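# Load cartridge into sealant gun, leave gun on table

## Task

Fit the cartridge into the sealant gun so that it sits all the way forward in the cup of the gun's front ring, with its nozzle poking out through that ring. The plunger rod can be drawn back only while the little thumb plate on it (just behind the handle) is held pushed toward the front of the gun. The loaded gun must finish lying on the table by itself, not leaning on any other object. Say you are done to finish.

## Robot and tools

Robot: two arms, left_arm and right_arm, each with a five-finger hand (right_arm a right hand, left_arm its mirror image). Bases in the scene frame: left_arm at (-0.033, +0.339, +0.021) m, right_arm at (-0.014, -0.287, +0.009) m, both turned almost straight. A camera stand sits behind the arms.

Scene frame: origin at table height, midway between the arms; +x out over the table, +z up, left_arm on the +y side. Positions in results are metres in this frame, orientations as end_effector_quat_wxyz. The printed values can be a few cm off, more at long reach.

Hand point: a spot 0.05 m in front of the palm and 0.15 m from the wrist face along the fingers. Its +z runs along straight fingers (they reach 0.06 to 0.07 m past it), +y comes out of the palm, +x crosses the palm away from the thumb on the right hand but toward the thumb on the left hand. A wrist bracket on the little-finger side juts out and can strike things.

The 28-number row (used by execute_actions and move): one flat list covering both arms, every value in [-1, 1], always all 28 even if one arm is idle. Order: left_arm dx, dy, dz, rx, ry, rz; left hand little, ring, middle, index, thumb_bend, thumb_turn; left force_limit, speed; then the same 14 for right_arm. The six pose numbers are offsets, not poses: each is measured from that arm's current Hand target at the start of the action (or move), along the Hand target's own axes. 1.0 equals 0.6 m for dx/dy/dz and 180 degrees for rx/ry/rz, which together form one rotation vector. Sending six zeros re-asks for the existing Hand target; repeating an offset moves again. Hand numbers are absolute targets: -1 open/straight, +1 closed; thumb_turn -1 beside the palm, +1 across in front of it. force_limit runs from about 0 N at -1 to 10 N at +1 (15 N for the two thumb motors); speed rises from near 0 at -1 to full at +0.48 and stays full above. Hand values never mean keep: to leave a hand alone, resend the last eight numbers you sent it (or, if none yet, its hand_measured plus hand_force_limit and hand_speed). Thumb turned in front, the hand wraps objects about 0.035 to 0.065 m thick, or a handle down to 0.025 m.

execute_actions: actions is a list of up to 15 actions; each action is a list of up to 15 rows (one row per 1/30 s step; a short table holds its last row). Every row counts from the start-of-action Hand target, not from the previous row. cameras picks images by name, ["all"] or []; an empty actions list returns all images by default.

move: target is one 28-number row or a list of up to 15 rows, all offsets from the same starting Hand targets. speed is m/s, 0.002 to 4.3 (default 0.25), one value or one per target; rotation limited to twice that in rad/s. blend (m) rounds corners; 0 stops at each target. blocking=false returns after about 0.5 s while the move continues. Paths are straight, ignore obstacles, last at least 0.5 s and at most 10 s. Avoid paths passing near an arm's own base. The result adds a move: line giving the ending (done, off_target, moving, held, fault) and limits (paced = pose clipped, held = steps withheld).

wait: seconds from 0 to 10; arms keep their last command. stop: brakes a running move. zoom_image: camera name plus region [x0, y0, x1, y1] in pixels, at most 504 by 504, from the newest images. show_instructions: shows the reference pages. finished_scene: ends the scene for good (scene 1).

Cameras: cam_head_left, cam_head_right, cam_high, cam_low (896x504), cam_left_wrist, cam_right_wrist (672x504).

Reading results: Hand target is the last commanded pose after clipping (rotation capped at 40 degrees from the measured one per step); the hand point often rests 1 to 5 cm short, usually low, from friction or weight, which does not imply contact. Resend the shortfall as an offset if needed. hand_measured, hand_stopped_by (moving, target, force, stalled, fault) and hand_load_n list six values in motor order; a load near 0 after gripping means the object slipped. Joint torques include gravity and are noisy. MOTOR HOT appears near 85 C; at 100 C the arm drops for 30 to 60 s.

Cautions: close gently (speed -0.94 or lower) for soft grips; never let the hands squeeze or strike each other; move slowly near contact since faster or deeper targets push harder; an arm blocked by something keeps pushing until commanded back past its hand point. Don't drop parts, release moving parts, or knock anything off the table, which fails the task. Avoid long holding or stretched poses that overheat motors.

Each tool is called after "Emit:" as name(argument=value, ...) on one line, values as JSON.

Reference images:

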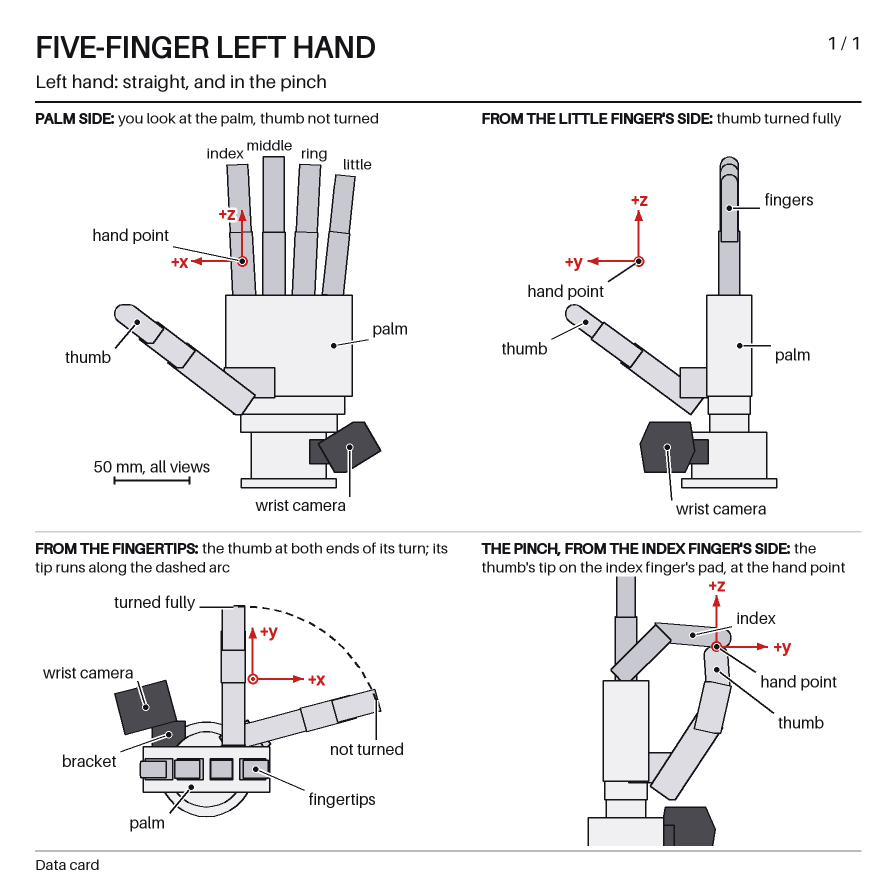

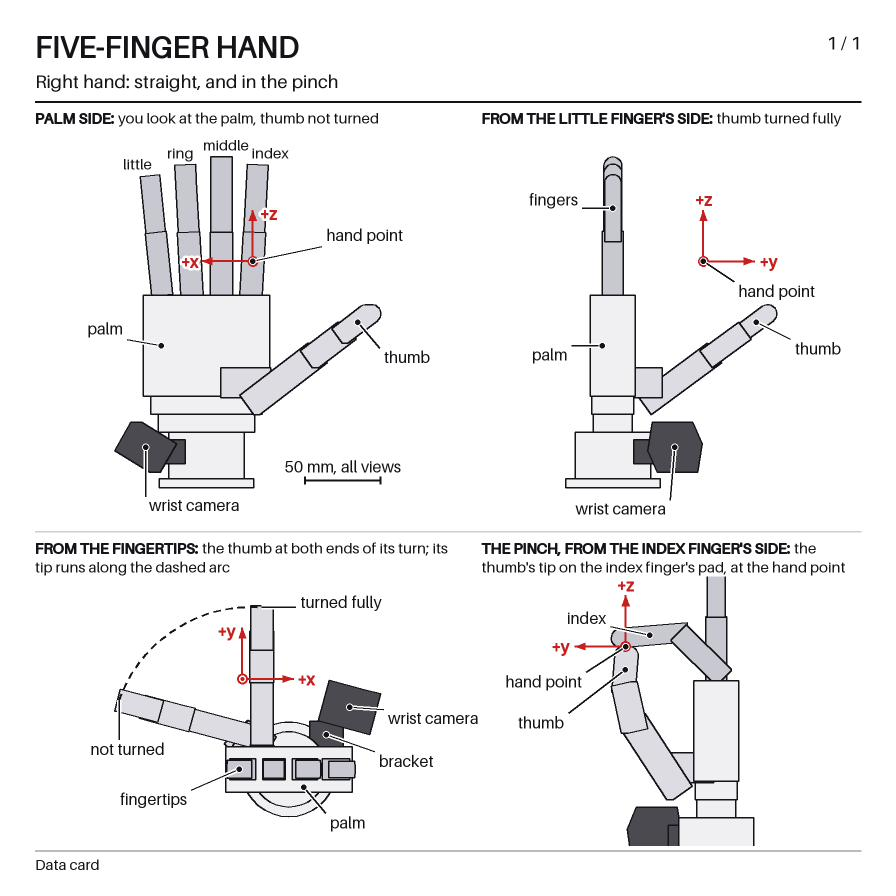

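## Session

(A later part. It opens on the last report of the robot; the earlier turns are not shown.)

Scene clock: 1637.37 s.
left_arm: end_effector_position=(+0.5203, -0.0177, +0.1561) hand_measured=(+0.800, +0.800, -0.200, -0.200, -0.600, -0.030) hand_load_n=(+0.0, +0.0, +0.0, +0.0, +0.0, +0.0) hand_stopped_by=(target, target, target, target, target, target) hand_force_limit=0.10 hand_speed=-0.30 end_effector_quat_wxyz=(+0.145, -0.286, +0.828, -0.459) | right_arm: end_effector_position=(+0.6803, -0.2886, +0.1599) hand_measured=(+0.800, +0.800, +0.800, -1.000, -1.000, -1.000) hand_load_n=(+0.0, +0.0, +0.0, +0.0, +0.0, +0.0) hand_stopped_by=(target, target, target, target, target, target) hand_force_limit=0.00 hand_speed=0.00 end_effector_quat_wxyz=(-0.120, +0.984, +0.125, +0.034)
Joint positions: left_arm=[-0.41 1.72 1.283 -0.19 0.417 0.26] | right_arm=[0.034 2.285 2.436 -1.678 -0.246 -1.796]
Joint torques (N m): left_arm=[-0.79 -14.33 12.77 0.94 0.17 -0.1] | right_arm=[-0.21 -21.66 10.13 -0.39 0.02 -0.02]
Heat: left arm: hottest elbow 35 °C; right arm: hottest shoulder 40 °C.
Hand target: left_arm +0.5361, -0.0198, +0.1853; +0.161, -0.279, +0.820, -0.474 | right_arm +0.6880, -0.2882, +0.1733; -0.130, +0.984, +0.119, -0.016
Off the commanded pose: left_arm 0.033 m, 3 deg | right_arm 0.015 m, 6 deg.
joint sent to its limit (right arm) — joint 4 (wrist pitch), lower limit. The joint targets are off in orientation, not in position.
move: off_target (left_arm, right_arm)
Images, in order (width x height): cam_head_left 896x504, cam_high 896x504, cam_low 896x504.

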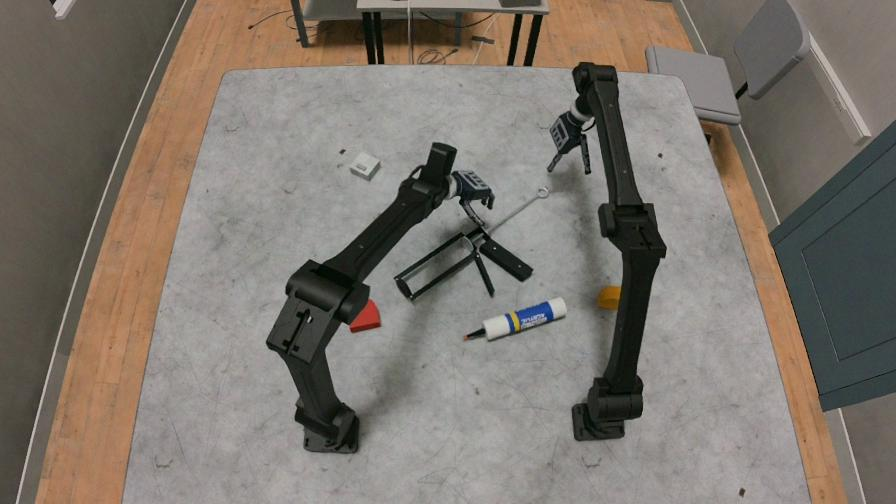

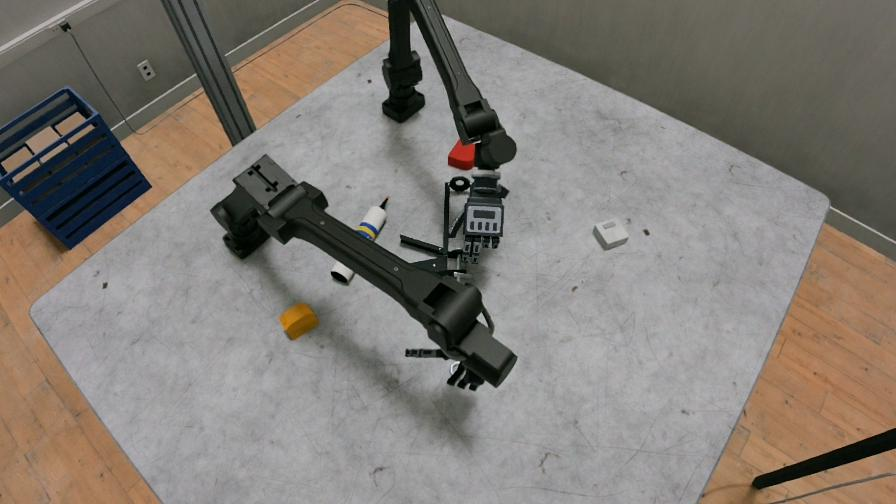

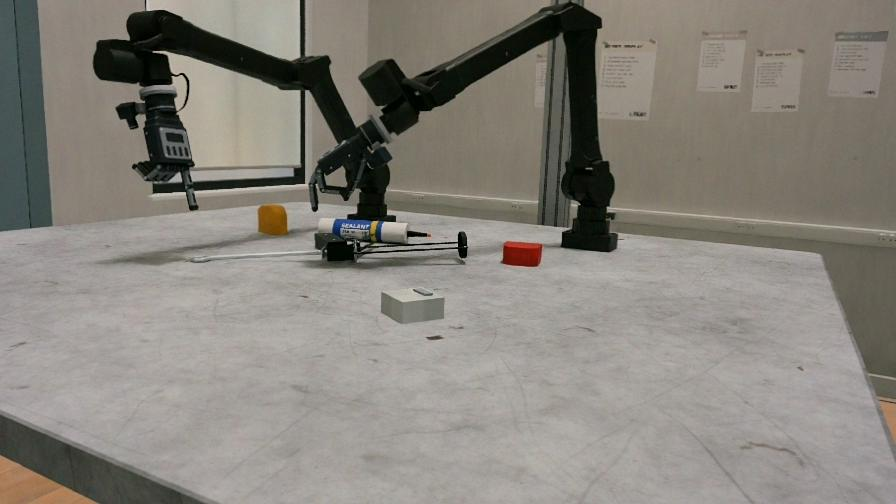

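Emit:
move(target=[-0.0557,0.1686,-0.4603,0,0,0,0.8,0.8,-0.2,-0.2,-0.6,-0.03,0.1,-0.3,-0.6412,-0.4313,0.1383,0.1828,0.2815,0.3944,-0.5,-0.5,-0.5,-0.5,-1,1,0,0], speed=0.25, cameras=["cam_head_left","cam_high","cam_low","cam_right_wrist"])

Scene clock: 1761.93 s.
left_arm: end_effector_position=(+0.3892, +0.2291, +0.2326) hand_measured=(+0.800, +0.800, -0.200, -0.200, -0.600, -0.030) hand_load_n=(+0.0, +0.0, +0.0, +0.0, +0.0, +0.0) hand_stopped_by=(target, target, target, target, target, target) hand_force_limit=0.10 hand_speed=-0.30 end_effector_quat_wxyz=(+0.158, -0.287, +0.819, -0.472) | right_arm: end_effector_position=(+0.2513, -0.1162, +0.1635) hand_measured=(-0.500, -0.500, -0.500, -0.500, -1.000, +1.000) hand_load_n=(+0.0, +0.0, +0.0, +0.0, +0.0, +0.0) hand_stopped_by=(target, target, target, target, target, target) hand_force_limit=0.00 hand_speed=0.00 end_effector_quat_wxyz=(-0.383, +0.715, -0.516, +0.276)
Joint positions: left_arm=[0.074 1.182 0.939 -0.553 0.788 0.614] | right_arm=[0.595 0.584 0.474 -0.495 0.217 0.149]
Joint torques (N m): left_arm=[-1.14 -7.47 9.17 0.65 0.59 -0.04] | right_arm=[0.32 1.03 8.36 0.92 0.24 -0.01]
Motor temperatures (°C): left_arm=[21 37 45 21 21 21] | right_arm=[25 38 36 21 25 21]
Heat: left arm: hottest elbow 45 °C; right arm: hottest shoulder 38 °C.
Hand target: left_arm +0.3859, +0.2301, +0.2355; +0.161, -0.279, +0.820, -0.474 | right_arm +0.2495, -0.1166, +0.1607; -0.380, +0.715, -0.518, +0.275
Off the commanded pose: left_arm 0.005 m, 1 deg | right_arm 0.003 m, 0 deg.
move: done
Images, in order (width x height): cam_head_left 896x504, cam_high 896x504, cam_low 896x504, cam_right_wrist 672x504.

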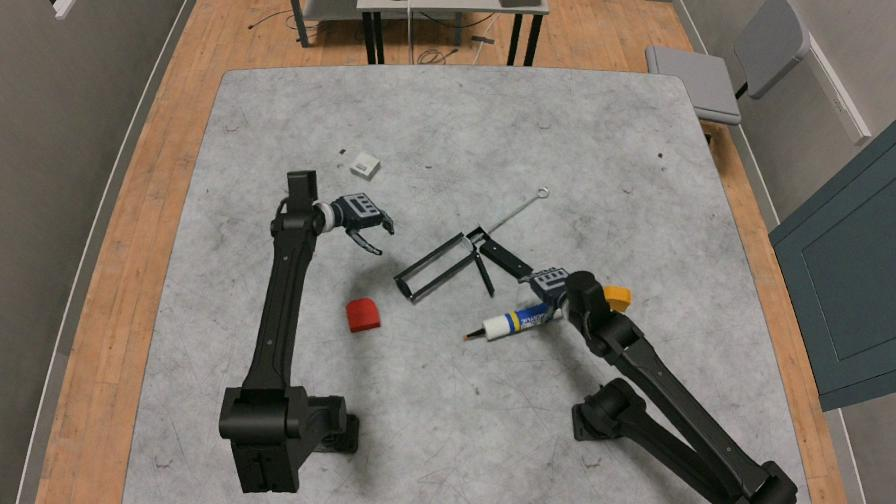

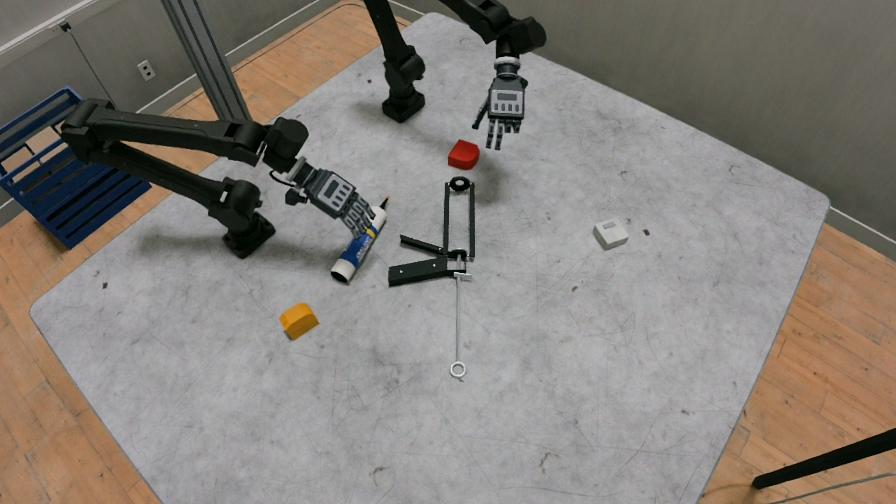

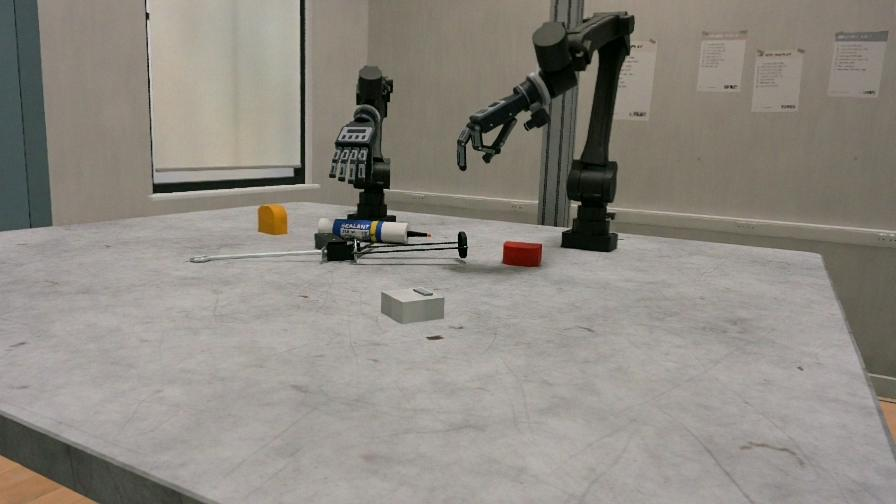

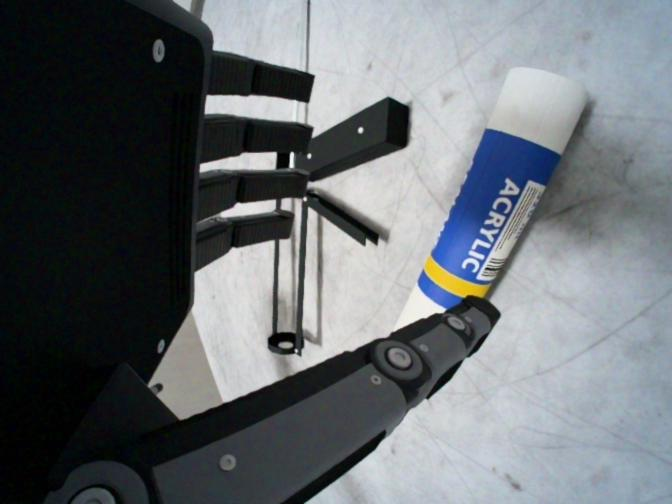

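Emit:
zoom_image(camera="cam_high", region=[380, 165, 500, 295])

Emit:
zoom_image(camera="cam_head_left", region=[440, 240, 600, 360])

Emit:
zoom_image(camera="cam_head_left", region=[380, 180, 560, 310])

Scaled by 3.877 from the camera's 896x504 image, which has a finer 1280x720 frame.

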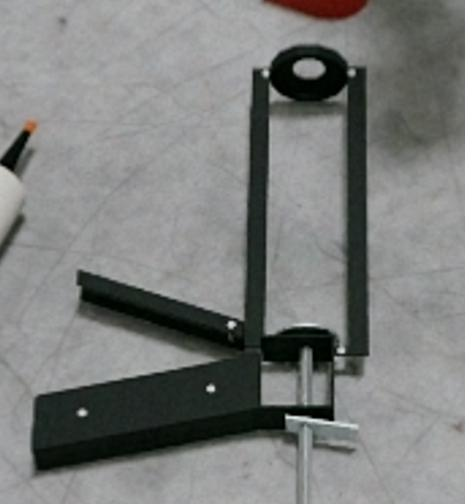

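Scaled by 3.150 from the camera's 896x504 image, which has a finer 1280x720 frame.

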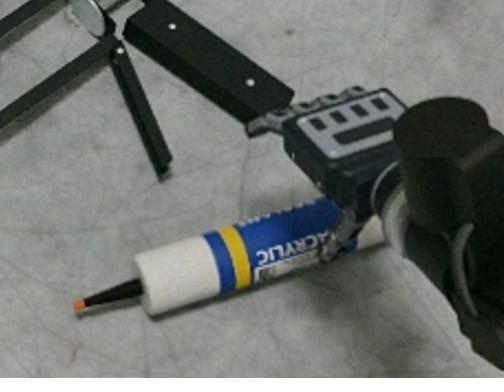

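Scaled by 2.800 from the camera's 896x504 image, which has a finer 1280x720 frame.

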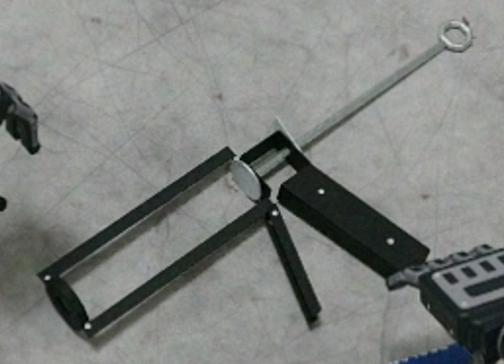

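Emit:
move(target=[0,0,0,0,0,0,0.8,0.8,-0.2,-0.2,-0.6,-0.03,0.1,-0.3,0,0.0898,0.0606,0,0,0,-0.5,-0.5,-0.5,-0.5,-1,1,0,0], speed=0.15, cameras=["cam_head_left","cam_head_right","cam_high","cam_low"])

Emit:
zoom_image(camera="cam_head_left", region=[480, 250, 600, 350])

Emit:
zoom_image(camera="cam_high", region=[310, 180, 410, 300])

Emit:
zoom_image(camera="cam_low", region=[300, 150, 440, 270])

Scene clock: 1778.77 s.
left_arm: end_effector_position=(+0.3892, +0.2291, +0.2326) hand_measured=(+0.800, +0.800, -0.200, -0.200, -0.600, -0.030) hand_load_n=(+0.0, +0.0, +0.0, +0.5, +0.0, +0.0) hand_stopped_by=(target, target, target, target, target, target) hand_force_limit=0.10 hand_speed=-0.30 end_effector_quat_wxyz=(+0.158, -0.287, +0.819, -0.472) | right_arm: end_effector_position=(+0.2465, -0.1193, +0.0939) hand_measured=(-0.500, -0.500, -0.500, -0.500, -1.000, +1.000) hand_load_n=(+0.0, +0.0, +0.0, -0.5, -0.5, +0.0) hand_stopped_by=(target, target, target, target, target, target) hand_force_limit=0.00 hand_speed=0.00 end_effector_quat_wxyz=(-0.374, +0.719, -0.518, +0.272)
Joint positions: left_arm=[0.074 1.182 0.939 -0.553 0.788 0.614] | right_arm=[0.595 0.646 0.315 -0.295 0.217 0.149]
Joint torques (N m): left_arm=[-1.08 -6.83 9.11 0.66 0.58 0.03] | right_arm=[0.15 0.5 8.09 1.98 0.28 -0.05]
Heat: left arm: hottest elbow 42 °C; right arm: hottest shoulder 37 °C.
Hand target: left_arm +0.3859, +0.2301, +0.2355; +0.161, -0.279, +0.820, -0.474 | right_arm +0.2495, -0.1166, +0.0957; -0.380, +0.715, -0.518, +0.275
Off the commanded pose: left_arm 0.005 m, 1 deg | right_arm 0.004 m, 1 deg.
move: done
Images, in order (width x height): cam_head_left 896x504, cam_head_right 896x504, cam_high 896x504, cam_low 896x504.

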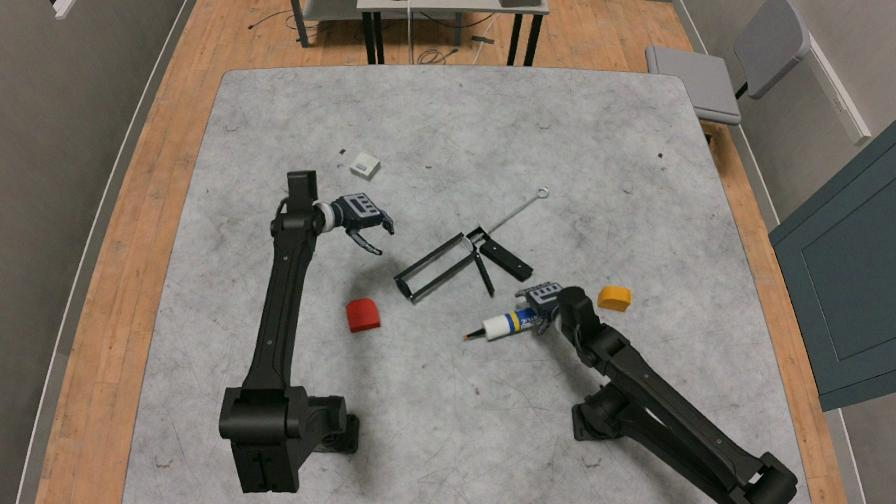

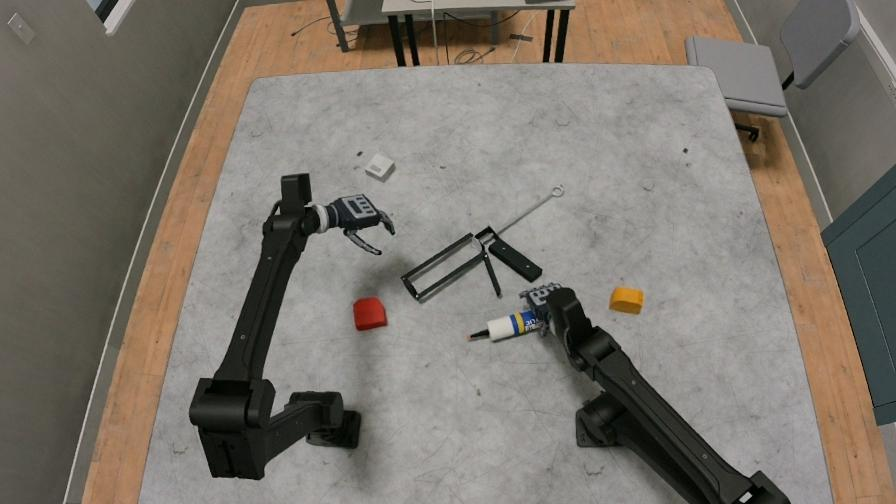

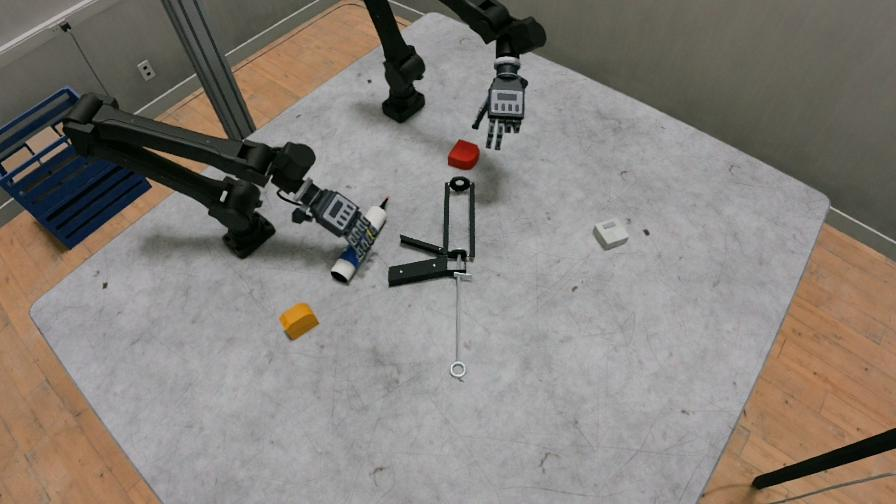

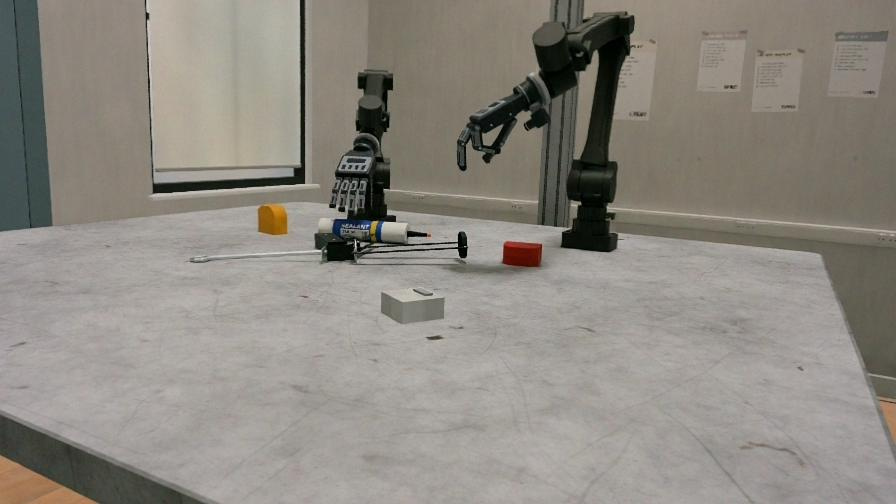

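Scaled by 4.200 from the camera's 896x504 image, which has a finer 1280x720 frame.

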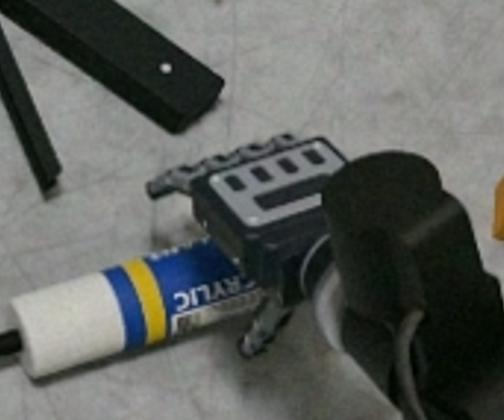

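Scaled by 4.200 from the camera's 896x504 image, which has a finer 1280x720 frame.

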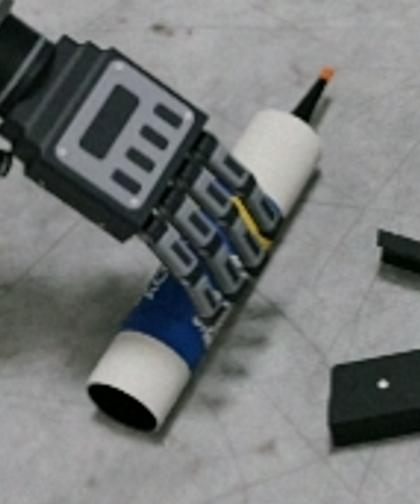

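Scaled by 3.600 from the camera's 896x504 image, which has a finer 1280x720 frame.

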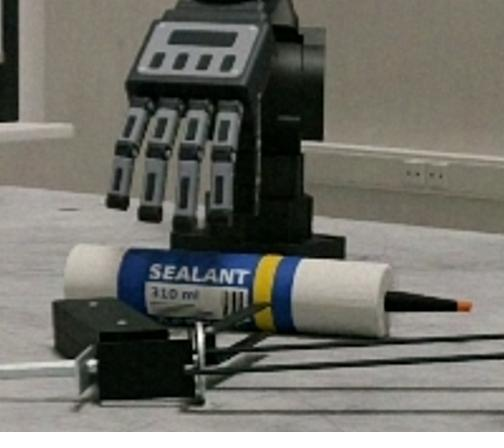

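Emit:
move(target=[[0,0,0,0,0,0,0.8,0.8,-0.2,-0.2,-0.6,-0.03,0.1,-0.3,-0.0252,-0.0132,0.0193,0,0,0,-0.5,-0.5,-0.5,-0.5,-1,1,0,0],[0,0,0,0,0,0,0.8,0.8,-0.2,-0.2,-0.6,-0.03,0.1,-0.3,-0.0252,0.0693,0.075,0,0,0,-0.5,-0.5,-0.5,-0.5,-1,1,0,0]], speed=0.12, cameras=["cam_head_left","cam_high","cam_low","cam_right_wrist"])

Emit:
zoom_image(camera="cam_head_left", region=[480, 250, 600, 350])

Emit:
zoom_image(camera="cam_high", region=[310, 180, 410, 300])

Scene clock: 1793.73 s.
left_arm: end_effector_position=(+0.3892, +0.2291, +0.2326) hand_measured=(+0.800, +0.800, -0.200, -0.200, -0.600, -0.030) hand_load_n=(+0.0, +0.0, +0.0, +0.0, +0.0, +0.0) hand_stopped_by=(target, target, target, target, target, target) hand_force_limit=0.10 hand_speed=-0.30 end_effector_quat_wxyz=(+0.158, -0.287, +0.819, -0.472) | right_arm: end_effector_position=(+0.2569, -0.1013, +0.0346) hand_measured=(-0.500, -0.500, -0.500, -0.500, -1.000, +1.000) hand_load_n=(+0.0, +0.0, +0.0, +0.0, +0.5, +0.0) hand_stopped_by=(target, target, target, target, target, target) hand_force_limit=0.00 hand_speed=0.00 end_effector_quat_wxyz=(-0.373, +0.718, -0.520, +0.273)
Joint positions: left_arm=[0.074 1.182 0.939 -0.553 0.788 0.614] | right_arm=[0.645 0.918 0.23 0.054 0.26 0.181]
Joint torques (N m): left_arm=[-0.62 -7.47 9.22 0.53 0.57 -0.01] | right_arm=[0.97 -0.73 6.83 1.87 0.28 -0.03]
Heat: left arm: hottest elbow 41 °C; right arm: hottest shoulder 36 °C.
Hand target: left_arm +0.3859, +0.2301, +0.2355; +0.161, -0.279, +0.820, -0.474 | right_arm +0.2581, -0.0979, +0.0360; -0.380, +0.715, -0.518, +0.275
Off the commanded pose: left_arm 0.005 m, 1 deg | right_arm 0.004 m, 1 deg.
move: done
Images, in order (width x height): cam_head_left 896x504, cam_high 896x504, cam_low 896x504, cam_right_wrist 672x504.

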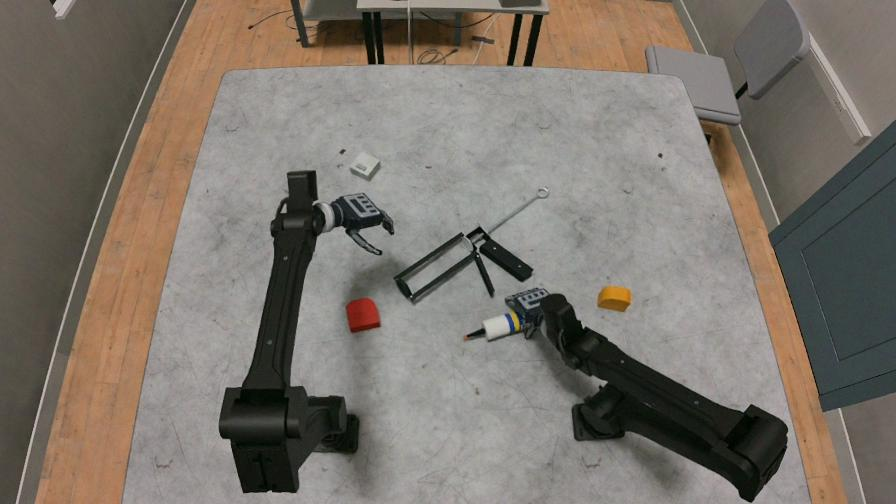

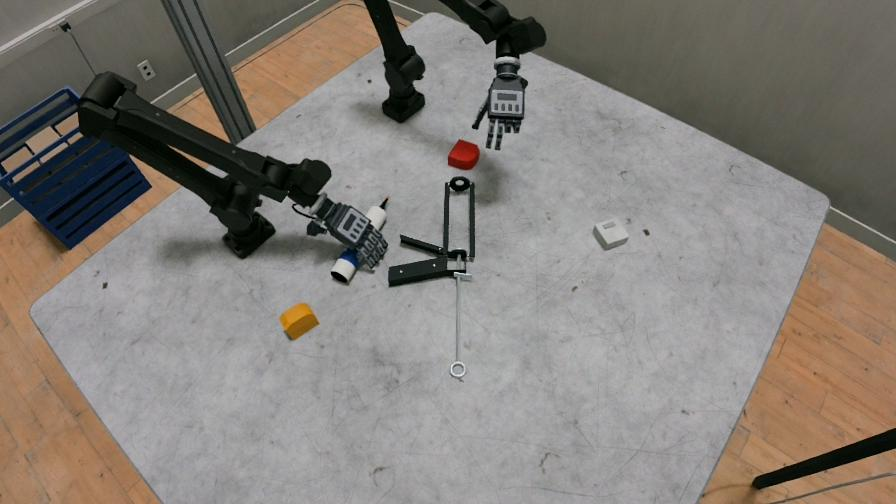

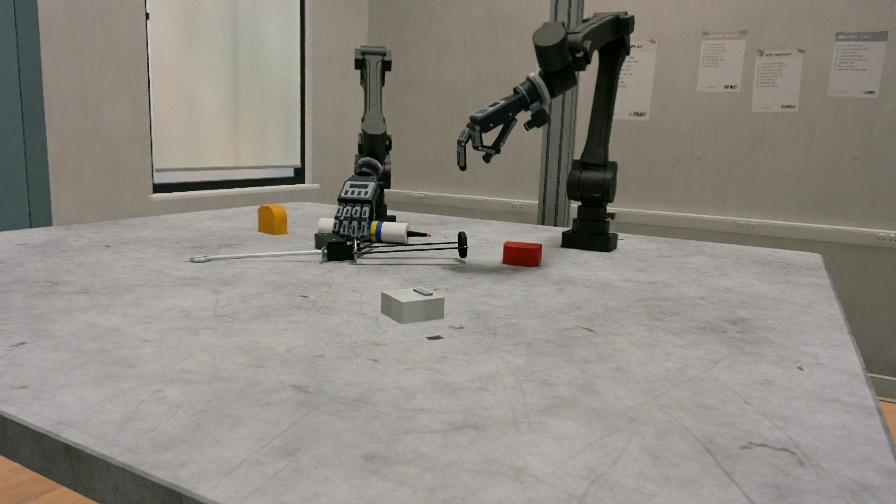

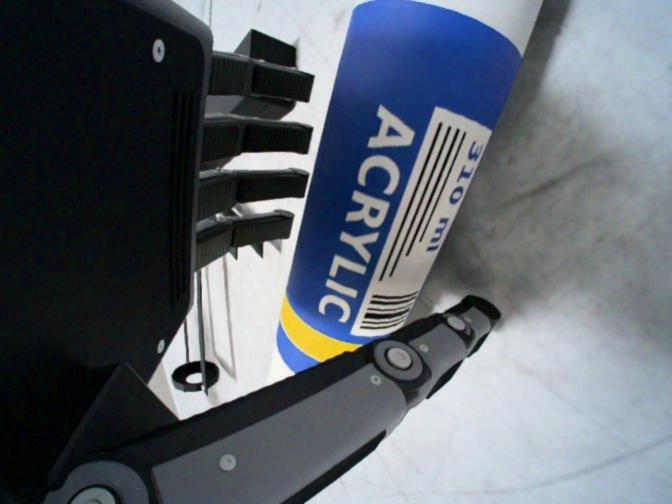

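Scaled by 4.200 from the camera's 896x504 image, which has a finer 1280x720 frame.

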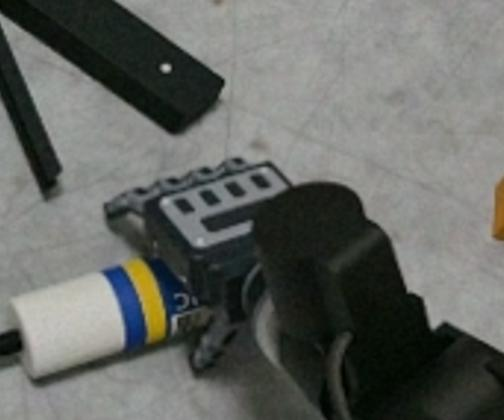

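Scaled by 4.200 from the camera's 896x504 image, which has a finer 1280x720 frame.

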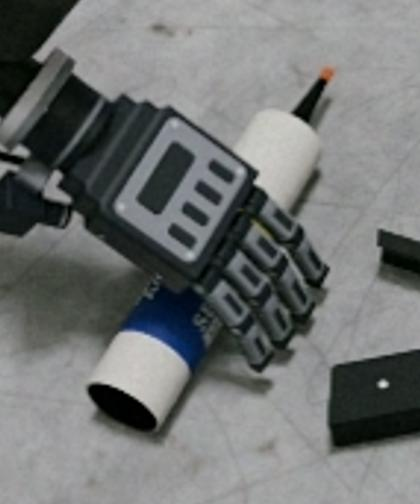

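Emit:
execute_actions(actions=[[[0,0,0,0,0,0,0.8,0.8,-0.2,-0.2,-0.6,-0.03,0.1,-0.3,0,0,0,0,0,0,0.1,0.1,0.1,0.1,-0.3,1,-0.3,-0.75]],[[0,0,0,0,0,0,0.8,0.8,-0.2,-0.2,-0.6,-0.03,0.1,-0.3,0,0,0,0,0,0,0.1,0.1,0.1,0.1,-0.3,1,-0.3,-0.75]],[[0,0,0,0,0,0,0.8,0.8,-0.2,-0.2,-0.6,-0.03,0.1,-0.3,0,0,0,0,0,0,0.1,0.1,0.1,0.1,-0.3,1,-0.3,-0.75]]], cameras=["cam_head_left","cam_high","cam_right_wrist"])

Emit:
zoom_image(camera="cam_high", region=[310, 180, 410, 300])

Scene clock: 1801.90 s.
left_arm: end_effector_position=(+0.3892, +0.2291, +0.2326) hand_measured=(+0.800, +0.800, -0.200, -0.200, -0.600, -0.030) hand_load_n=(+0.0, +0.0, +0.0, +0.0, +0.0, +0.0) hand_stopped_by=(target, target, target, target, target, target) hand_force_limit=0.10 hand_speed=-0.30 end_effector_quat_wxyz=(+0.158, -0.287, +0.819, -0.472) | right_arm: end_effector_position=(+0.2573, -0.1013, +0.0350) hand_measured=(+0.052, +0.004, -0.020, +0.004, -0.758, +1.000) hand_load_n=(+3.5, +1.5, +0.0, +9.5, +17.0, +3.5) hand_stopped_by=(force, force, force, force, force, target) hand_force_limit=-0.30 hand_speed=-0.75 end_effector_quat_wxyz=(-0.374, +0.717, -0.520, +0.274)
Joint positions: left_arm=[0.074 1.182 0.939 -0.553 0.788 0.614] | right_arm=[0.645 0.918 0.23 0.056 0.262 0.183]
Joint torques (N m): left_arm=[-0.97 -7.36 9.2 0.59 0.57 -0.06] | right_arm=[0.44 -0.73 6.91 1.84 0.22 -0.04]
Motor temperatures (°C): left_arm=[21 34 40 21 22 21] | right_arm=[24 35 35 21 25 21]
Heat: left arm: hottest elbow 40 °C; right arm: hottest shoulder 35 °C.
Hand target: left_arm +0.3859, +0.2301, +0.2355; +0.161, -0.279, +0.820, -0.474 | right_arm +0.2581, -0.0979, +0.0360; -0.380, +0.715, -0.518, +0.275
Off the commanded pose: left_arm 0.005 m, 1 deg | right_arm 0.004 m, 1 deg.
Step readings (end_effector_position of left_arm | right_arm):
0: (+0.3892, +0.2291, +0.2326) | (+0.2569, -0.1013, +0.0346)
1: (+0.3892, +0.2291, +0.2326) | (+0.2569, -0.1013, +0.0346)
2: (+0.3892, +0.2291, +0.2326) | (+0.2569, -0.1013, +0.0346)
4: (+0.3892, +0.2291, +0.2326) | (+0.2569, -0.1013, +0.0346)
8: (+0.3892, +0.2291, +0.2326) | (+0.2569, -0.1013, +0.0346)
15: (+0.3892, +0.2291, +0.2326) | (+0.2569, -0.1013, +0.0346)
16: (+0.3892, +0.2291, +0.2326) | (+0.2569, -0.1013, +0.0346)
17: (+0.3892, +0.2291, +0.2326) | (+0.2569, -0.1013, +0.0346)
19: (+0.3892, +0.2291, +0.2326) | (+0.2569, -0.1013, +0.0346)
23: (+0.3892, +0.2291, +0.2326) | (+0.2573, -0.1014, +0.0349)
30: (+0.3892, +0.2291, +0.2326) | (+0.2573, -0.1013, +0.0350)
31: (+0.3892, +0.2291, +0.2326) | (+0.2573, -0.1013, +0.0350)
32: (+0.3892, +0.2291, +0.2326) | (+0.2573, -0.1013, +0.0350)
34: (+0.3892, +0.2291, +0.2326) | (+0.2573, -0.1013, +0.0350)
38: (+0.3892, +0.2291, +0.2326) | (+0.2573, -0.1013, +0.0350)
45: (+0.3892, +0.2291, +0.2326) | (+0.2573, -0.1013, +0.0350)
Images, in order (width x height): cam_head_left 896x504, cam_high 896x504, cam_right_wrist 672x504.

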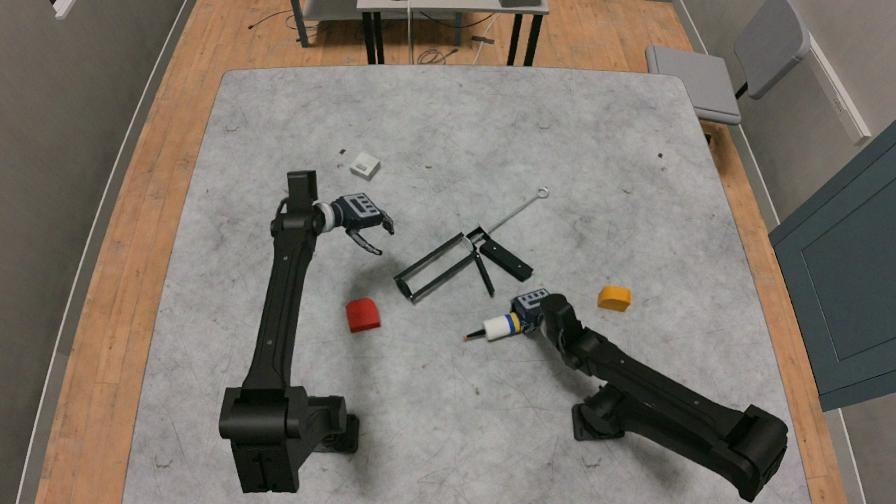

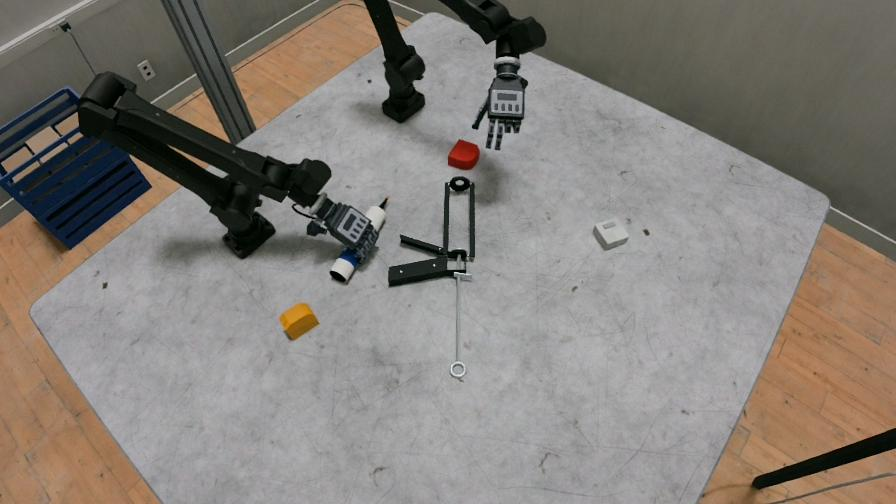

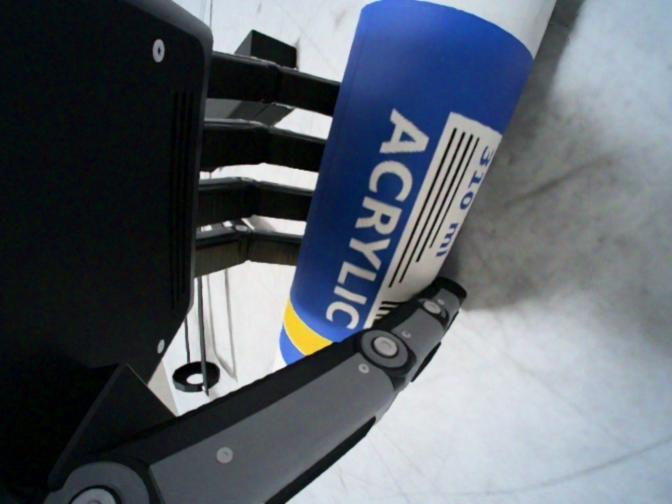

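Scaled by 4.200 from the camera's 896x504 image, which has a finer 1280x720 frame.

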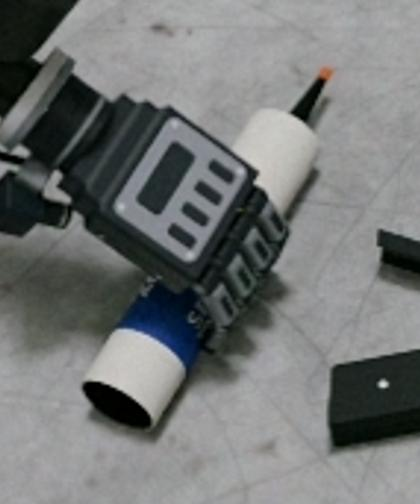

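Emit:
execute_actions(actions=[[[0,0,0,0,0,0,0.8,0.8,-0.2,-0.2,-0.6,-0.03,0.1,-0.3,0,0,0,0,0,0,0.1,0.1,0.1,0.1,-0.78,1,-0.1,-0.9]]], cameras=[])

Scene clock: 1806.07 s.
left_arm: end_effector_position=(+0.3892, +0.2291, +0.2326) hand_measured=(+0.800, +0.800, -0.200, -0.200, -0.600, -0.030) hand_load_n=(+0.0, +0.0, +0.0, +0.0, +0.0, +0.0) hand_stopped_by=(target, target, target, target, target, target) hand_force_limit=0.10 hand_speed=-0.30 end_effector_quat_wxyz=(+0.158, -0.287, +0.819, -0.472) | right_arm: end_effector_position=(+0.2573, -0.1013, +0.0350) hand_measured=(+0.052, +0.004, -0.020, +0.004, -0.782, +1.000) hand_load_n=(+2.0, +0.5, +0.0, +5.5, +7.5, +2.0) hand_stopped_by=(force, force, force, force, force, target) hand_force_limit=-0.10 hand_speed=-0.90 end_effector_quat_wxyz=(-0.374, +0.717, -0.520, +0.274)
Joint positions: left_arm=[0.074 1.182 0.939 -0.553 0.788 0.614] | right_arm=[0.645 0.918 0.23 0.056 0.262 0.183]
Joint torques (N m): left_arm=[-1.03 -6.77 9.07 0.57 0.55 0] | right_arm=[0.62 -1.03 6.79 1.87 0.22 -0.02]
Heat: left arm: hottest elbow 40 °C; right arm: hottest shoulder 35 °C.
Hand target: left_arm +0.3859, +0.2301, +0.2355; +0.161, -0.279, +0.820, -0.474 | right_arm +0.2581, -0.0979, +0.0360; -0.380, +0.715, -0.518, +0.275
Off the commanded pose: left_arm 0.005 m, 1 deg | right_arm 0.004 m, 1 deg.
Step readings (end_effector_position of left_arm | right_arm):
0: (+0.3892, +0.2291, +0.2326) | (+0.2573, -0.1013, +0.0350)
1: (+0.3892, +0.2291, +0.2326) | (+0.2573, -0.1013, +0.0350)
2: (+0.3892, +0.2291, +0.2326) | (+0.2573, -0.1013, +0.0350)
4: (+0.3892, +0.2291, +0.2326) | (+0.2573, -0.1013, +0.0350)
8: (+0.3892, +0.2291, +0.2326) | (+0.2573, -0.1013, +0.0350)
15: (+0.3892, +0.2291, +0.2326) | (+0.2573, -0.1013, +0.0350)
No camera images: "cameras" was empty.

Emit:
execute_actions(actions=[[[0,0,0,0,0,0,0.8,0.8,-0.2,-0.2,-0.6,-0.03,0.1,-0.3,0,0,0,0,0,0,0.1,0.15,0.15,0.1,-0.78,1,-0.35,-0.9]],[[0,0,0,0,0,0,0.8,0.8,-0.2,-0.2,-0.6,-0.03,0.1,-0.3,0,0,0,0,0,0,0.1,0.15,0.15,0.1,-0.78,1,-0.35,-0.9]]], cameras=[])

Emit:
move(target=[0,0,0,0,0,0,0.8,0.8,-0.2,-0.2,-0.6,-0.03,0.1,-0.3,0,-0.0967,-0.0652,0,0,0,0.1,0.15,0.15,0.1,-0.78,1,-0.35,-0.9], speed=0.08, cameras=["cam_head_left","cam_high","cam_low"])

Scene clock: 1812.27 s.
left_arm: end_effector_position=(+0.3892, +0.2291, +0.2326) hand_measured=(+0.800, +0.800, -0.200, -0.200, -0.600, -0.030) hand_load_n=(+0.0, +0.0, +0.0, +0.0, +0.0, +0.0) hand_stopped_by=(target, target, target, target, target, target) hand_force_limit=0.10 hand_speed=-0.30 end_effector_quat_wxyz=(+0.158, -0.287, +0.819, -0.472) | right_arm: end_effector_position=(+0.2573, -0.1013, +0.0350) hand_measured=(+0.052, +0.012, +0.006, +0.004, -0.784, +1.000) hand_load_n=(+0.5, +1.5, +6.5, +3.0, +10.5, +2.0) hand_stopped_by=(force, force, force, force, force, target) hand_force_limit=-0.35 hand_speed=-0.90 end_effector_quat_wxyz=(-0.374, +0.717, -0.520, +0.274)
Joint positions: left_arm=[0.074 1.182 0.939 -0.553 0.788 0.614] | right_arm=[0.645 0.918 0.23 0.056 0.262 0.183]
Joint torques (N m): left_arm=[-0.85 -7.65 9.21 0.57 0.59 0.02] | right_arm=[0.79 -1.49 6.8 1.84 0.22 -0.05]
Heat: left arm: hottest elbow 40 °C; right arm: hottest shoulder 34 °C.
Hand target: left_arm +0.3859, +0.2301, +0.2355; +0.161, -0.279, +0.820, -0.474 | right_arm +0.2581, -0.0979, +0.0360; -0.380, +0.715, -0.518, +0.275
Off the commanded pose: left_arm 0.005 m, 1 deg | right_arm 0.004 m, 1 deg.
Step readings (end_effector_position of left_arm | right_arm):
0: (+0.3892, +0.2291, +0.2326) | (+0.2573, -0.1013, +0.0350)
1: (+0.3892, +0.2291, +0.2326) | (+0.2573, -0.1013, +0.0350)
2: (+0.3892, +0.2291, +0.2326) | (+0.2573, -0.1013, +0.0350)
4: (+0.3892, +0.2291, +0.2326) | (+0.2573, -0.1013, +0.0350)
8: (+0.3892, +0.2291, +0.2326) | (+0.2573, -0.1013, +0.0350)
15: (+0.3892, +0.2291, +0.2326) | (+0.2573, -0.1013, +0.0350)
16: (+0.3892, +0.2291, +0.2326) | (+0.2573, -0.1013, +0.0350)
17: (+0.3892, +0.2291, +0.2326) | (+0.2573, -0.1013, +0.0350)
19: (+0.3892, +0.2291, +0.2326) | (+0.2573, -0.1013, +0.0350)
23: (+0.3892, +0.2291, +0.2326) | (+0.2573, -0.1013, +0.0350)
30: (+0.3892, +0.2291, +0.2326) | (+0.2573, -0.1013, +0.0350)
No camera images: "cameras" was empty.

Scene clock: 1813.97 s.
left_arm: end_effector_position=(+0.3892, +0.2291, +0.2326) hand_measured=(+0.800, +0.800, -0.200, -0.200, -0.600, -0.030) hand_load_n=(+0.0, +0.0, +0.0, +0.0, +0.0, +0.0) hand_stopped_by=(target, target, target, target, target, target) hand_force_limit=0.10 hand_speed=-0.30 end_effector_quat_wxyz=(+0.158, -0.287, +0.819, -0.472) | right_arm: end_effector_position=(+0.2270, -0.1234, +0.0478) hand_measured=(+0.052, +0.012, +0.006, +0.004, -0.784, +1.000) hand_load_n=(+0.0, +2.0, +7.0, +3.0, +10.5, +2.5) hand_stopped_by=(force, force, force, force, force, target) hand_force_limit=-0.35 hand_speed=-0.90 end_effector_quat_wxyz=(-0.323, +0.744, -0.525, +0.258)
Joint positions: left_arm=[0.074 1.182 0.939 -0.553 0.788 0.614] | right_arm=[0.645 0.74 0.271 -0.282 0.26 0.177]
Joint torques (N m): left_arm=[-0.91 -6.77 9.16 0.76 0.57 -0.05] | right_arm=[1.08 -2.02 14.01 1.4 0.25 -0.04]
Heat: left arm: hottest elbow 40 °C; right arm: hottest shoulder 34 °C.
Hand target: left_arm +0.3859, +0.2301, +0.2355; +0.161, -0.279, +0.820, -0.474 | right_arm +0.2582, -0.0979, +0.1060; -0.380, +0.715, -0.518, +0.275
Off the commanded pose: left_arm 0.005 m, 1 deg | right_arm 0.071 m, 8 deg.
move: off_target (right_arm)
Images, in order (width x height): cam_head_left 896x504, cam_high 896x504, cam_low 896x504.

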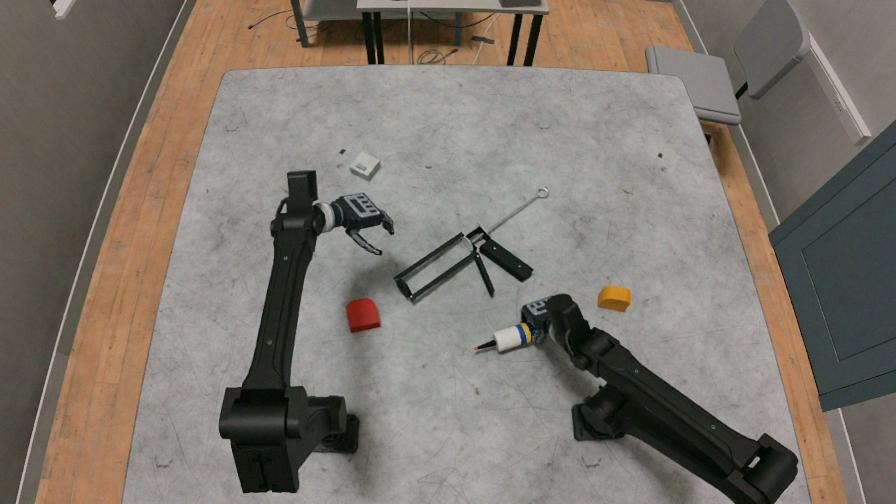

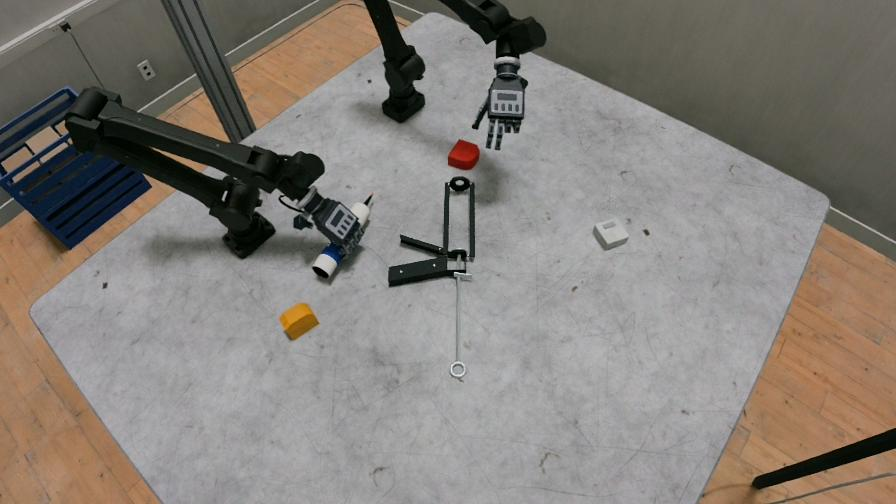

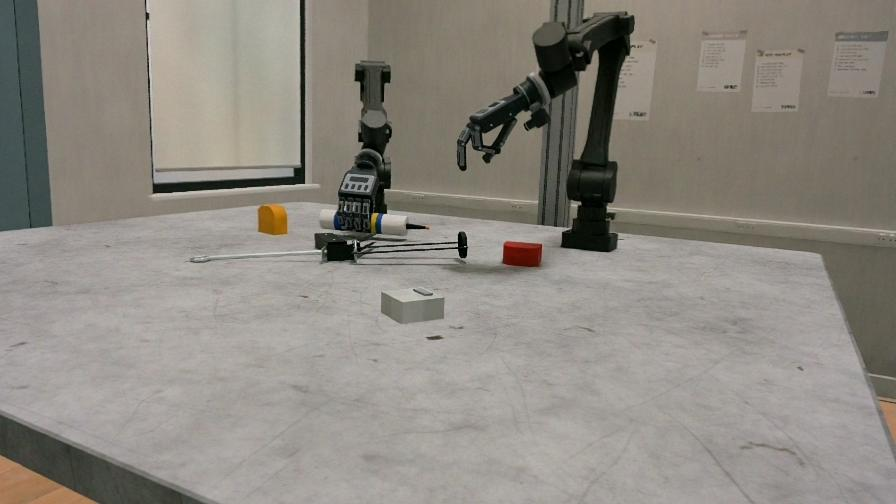

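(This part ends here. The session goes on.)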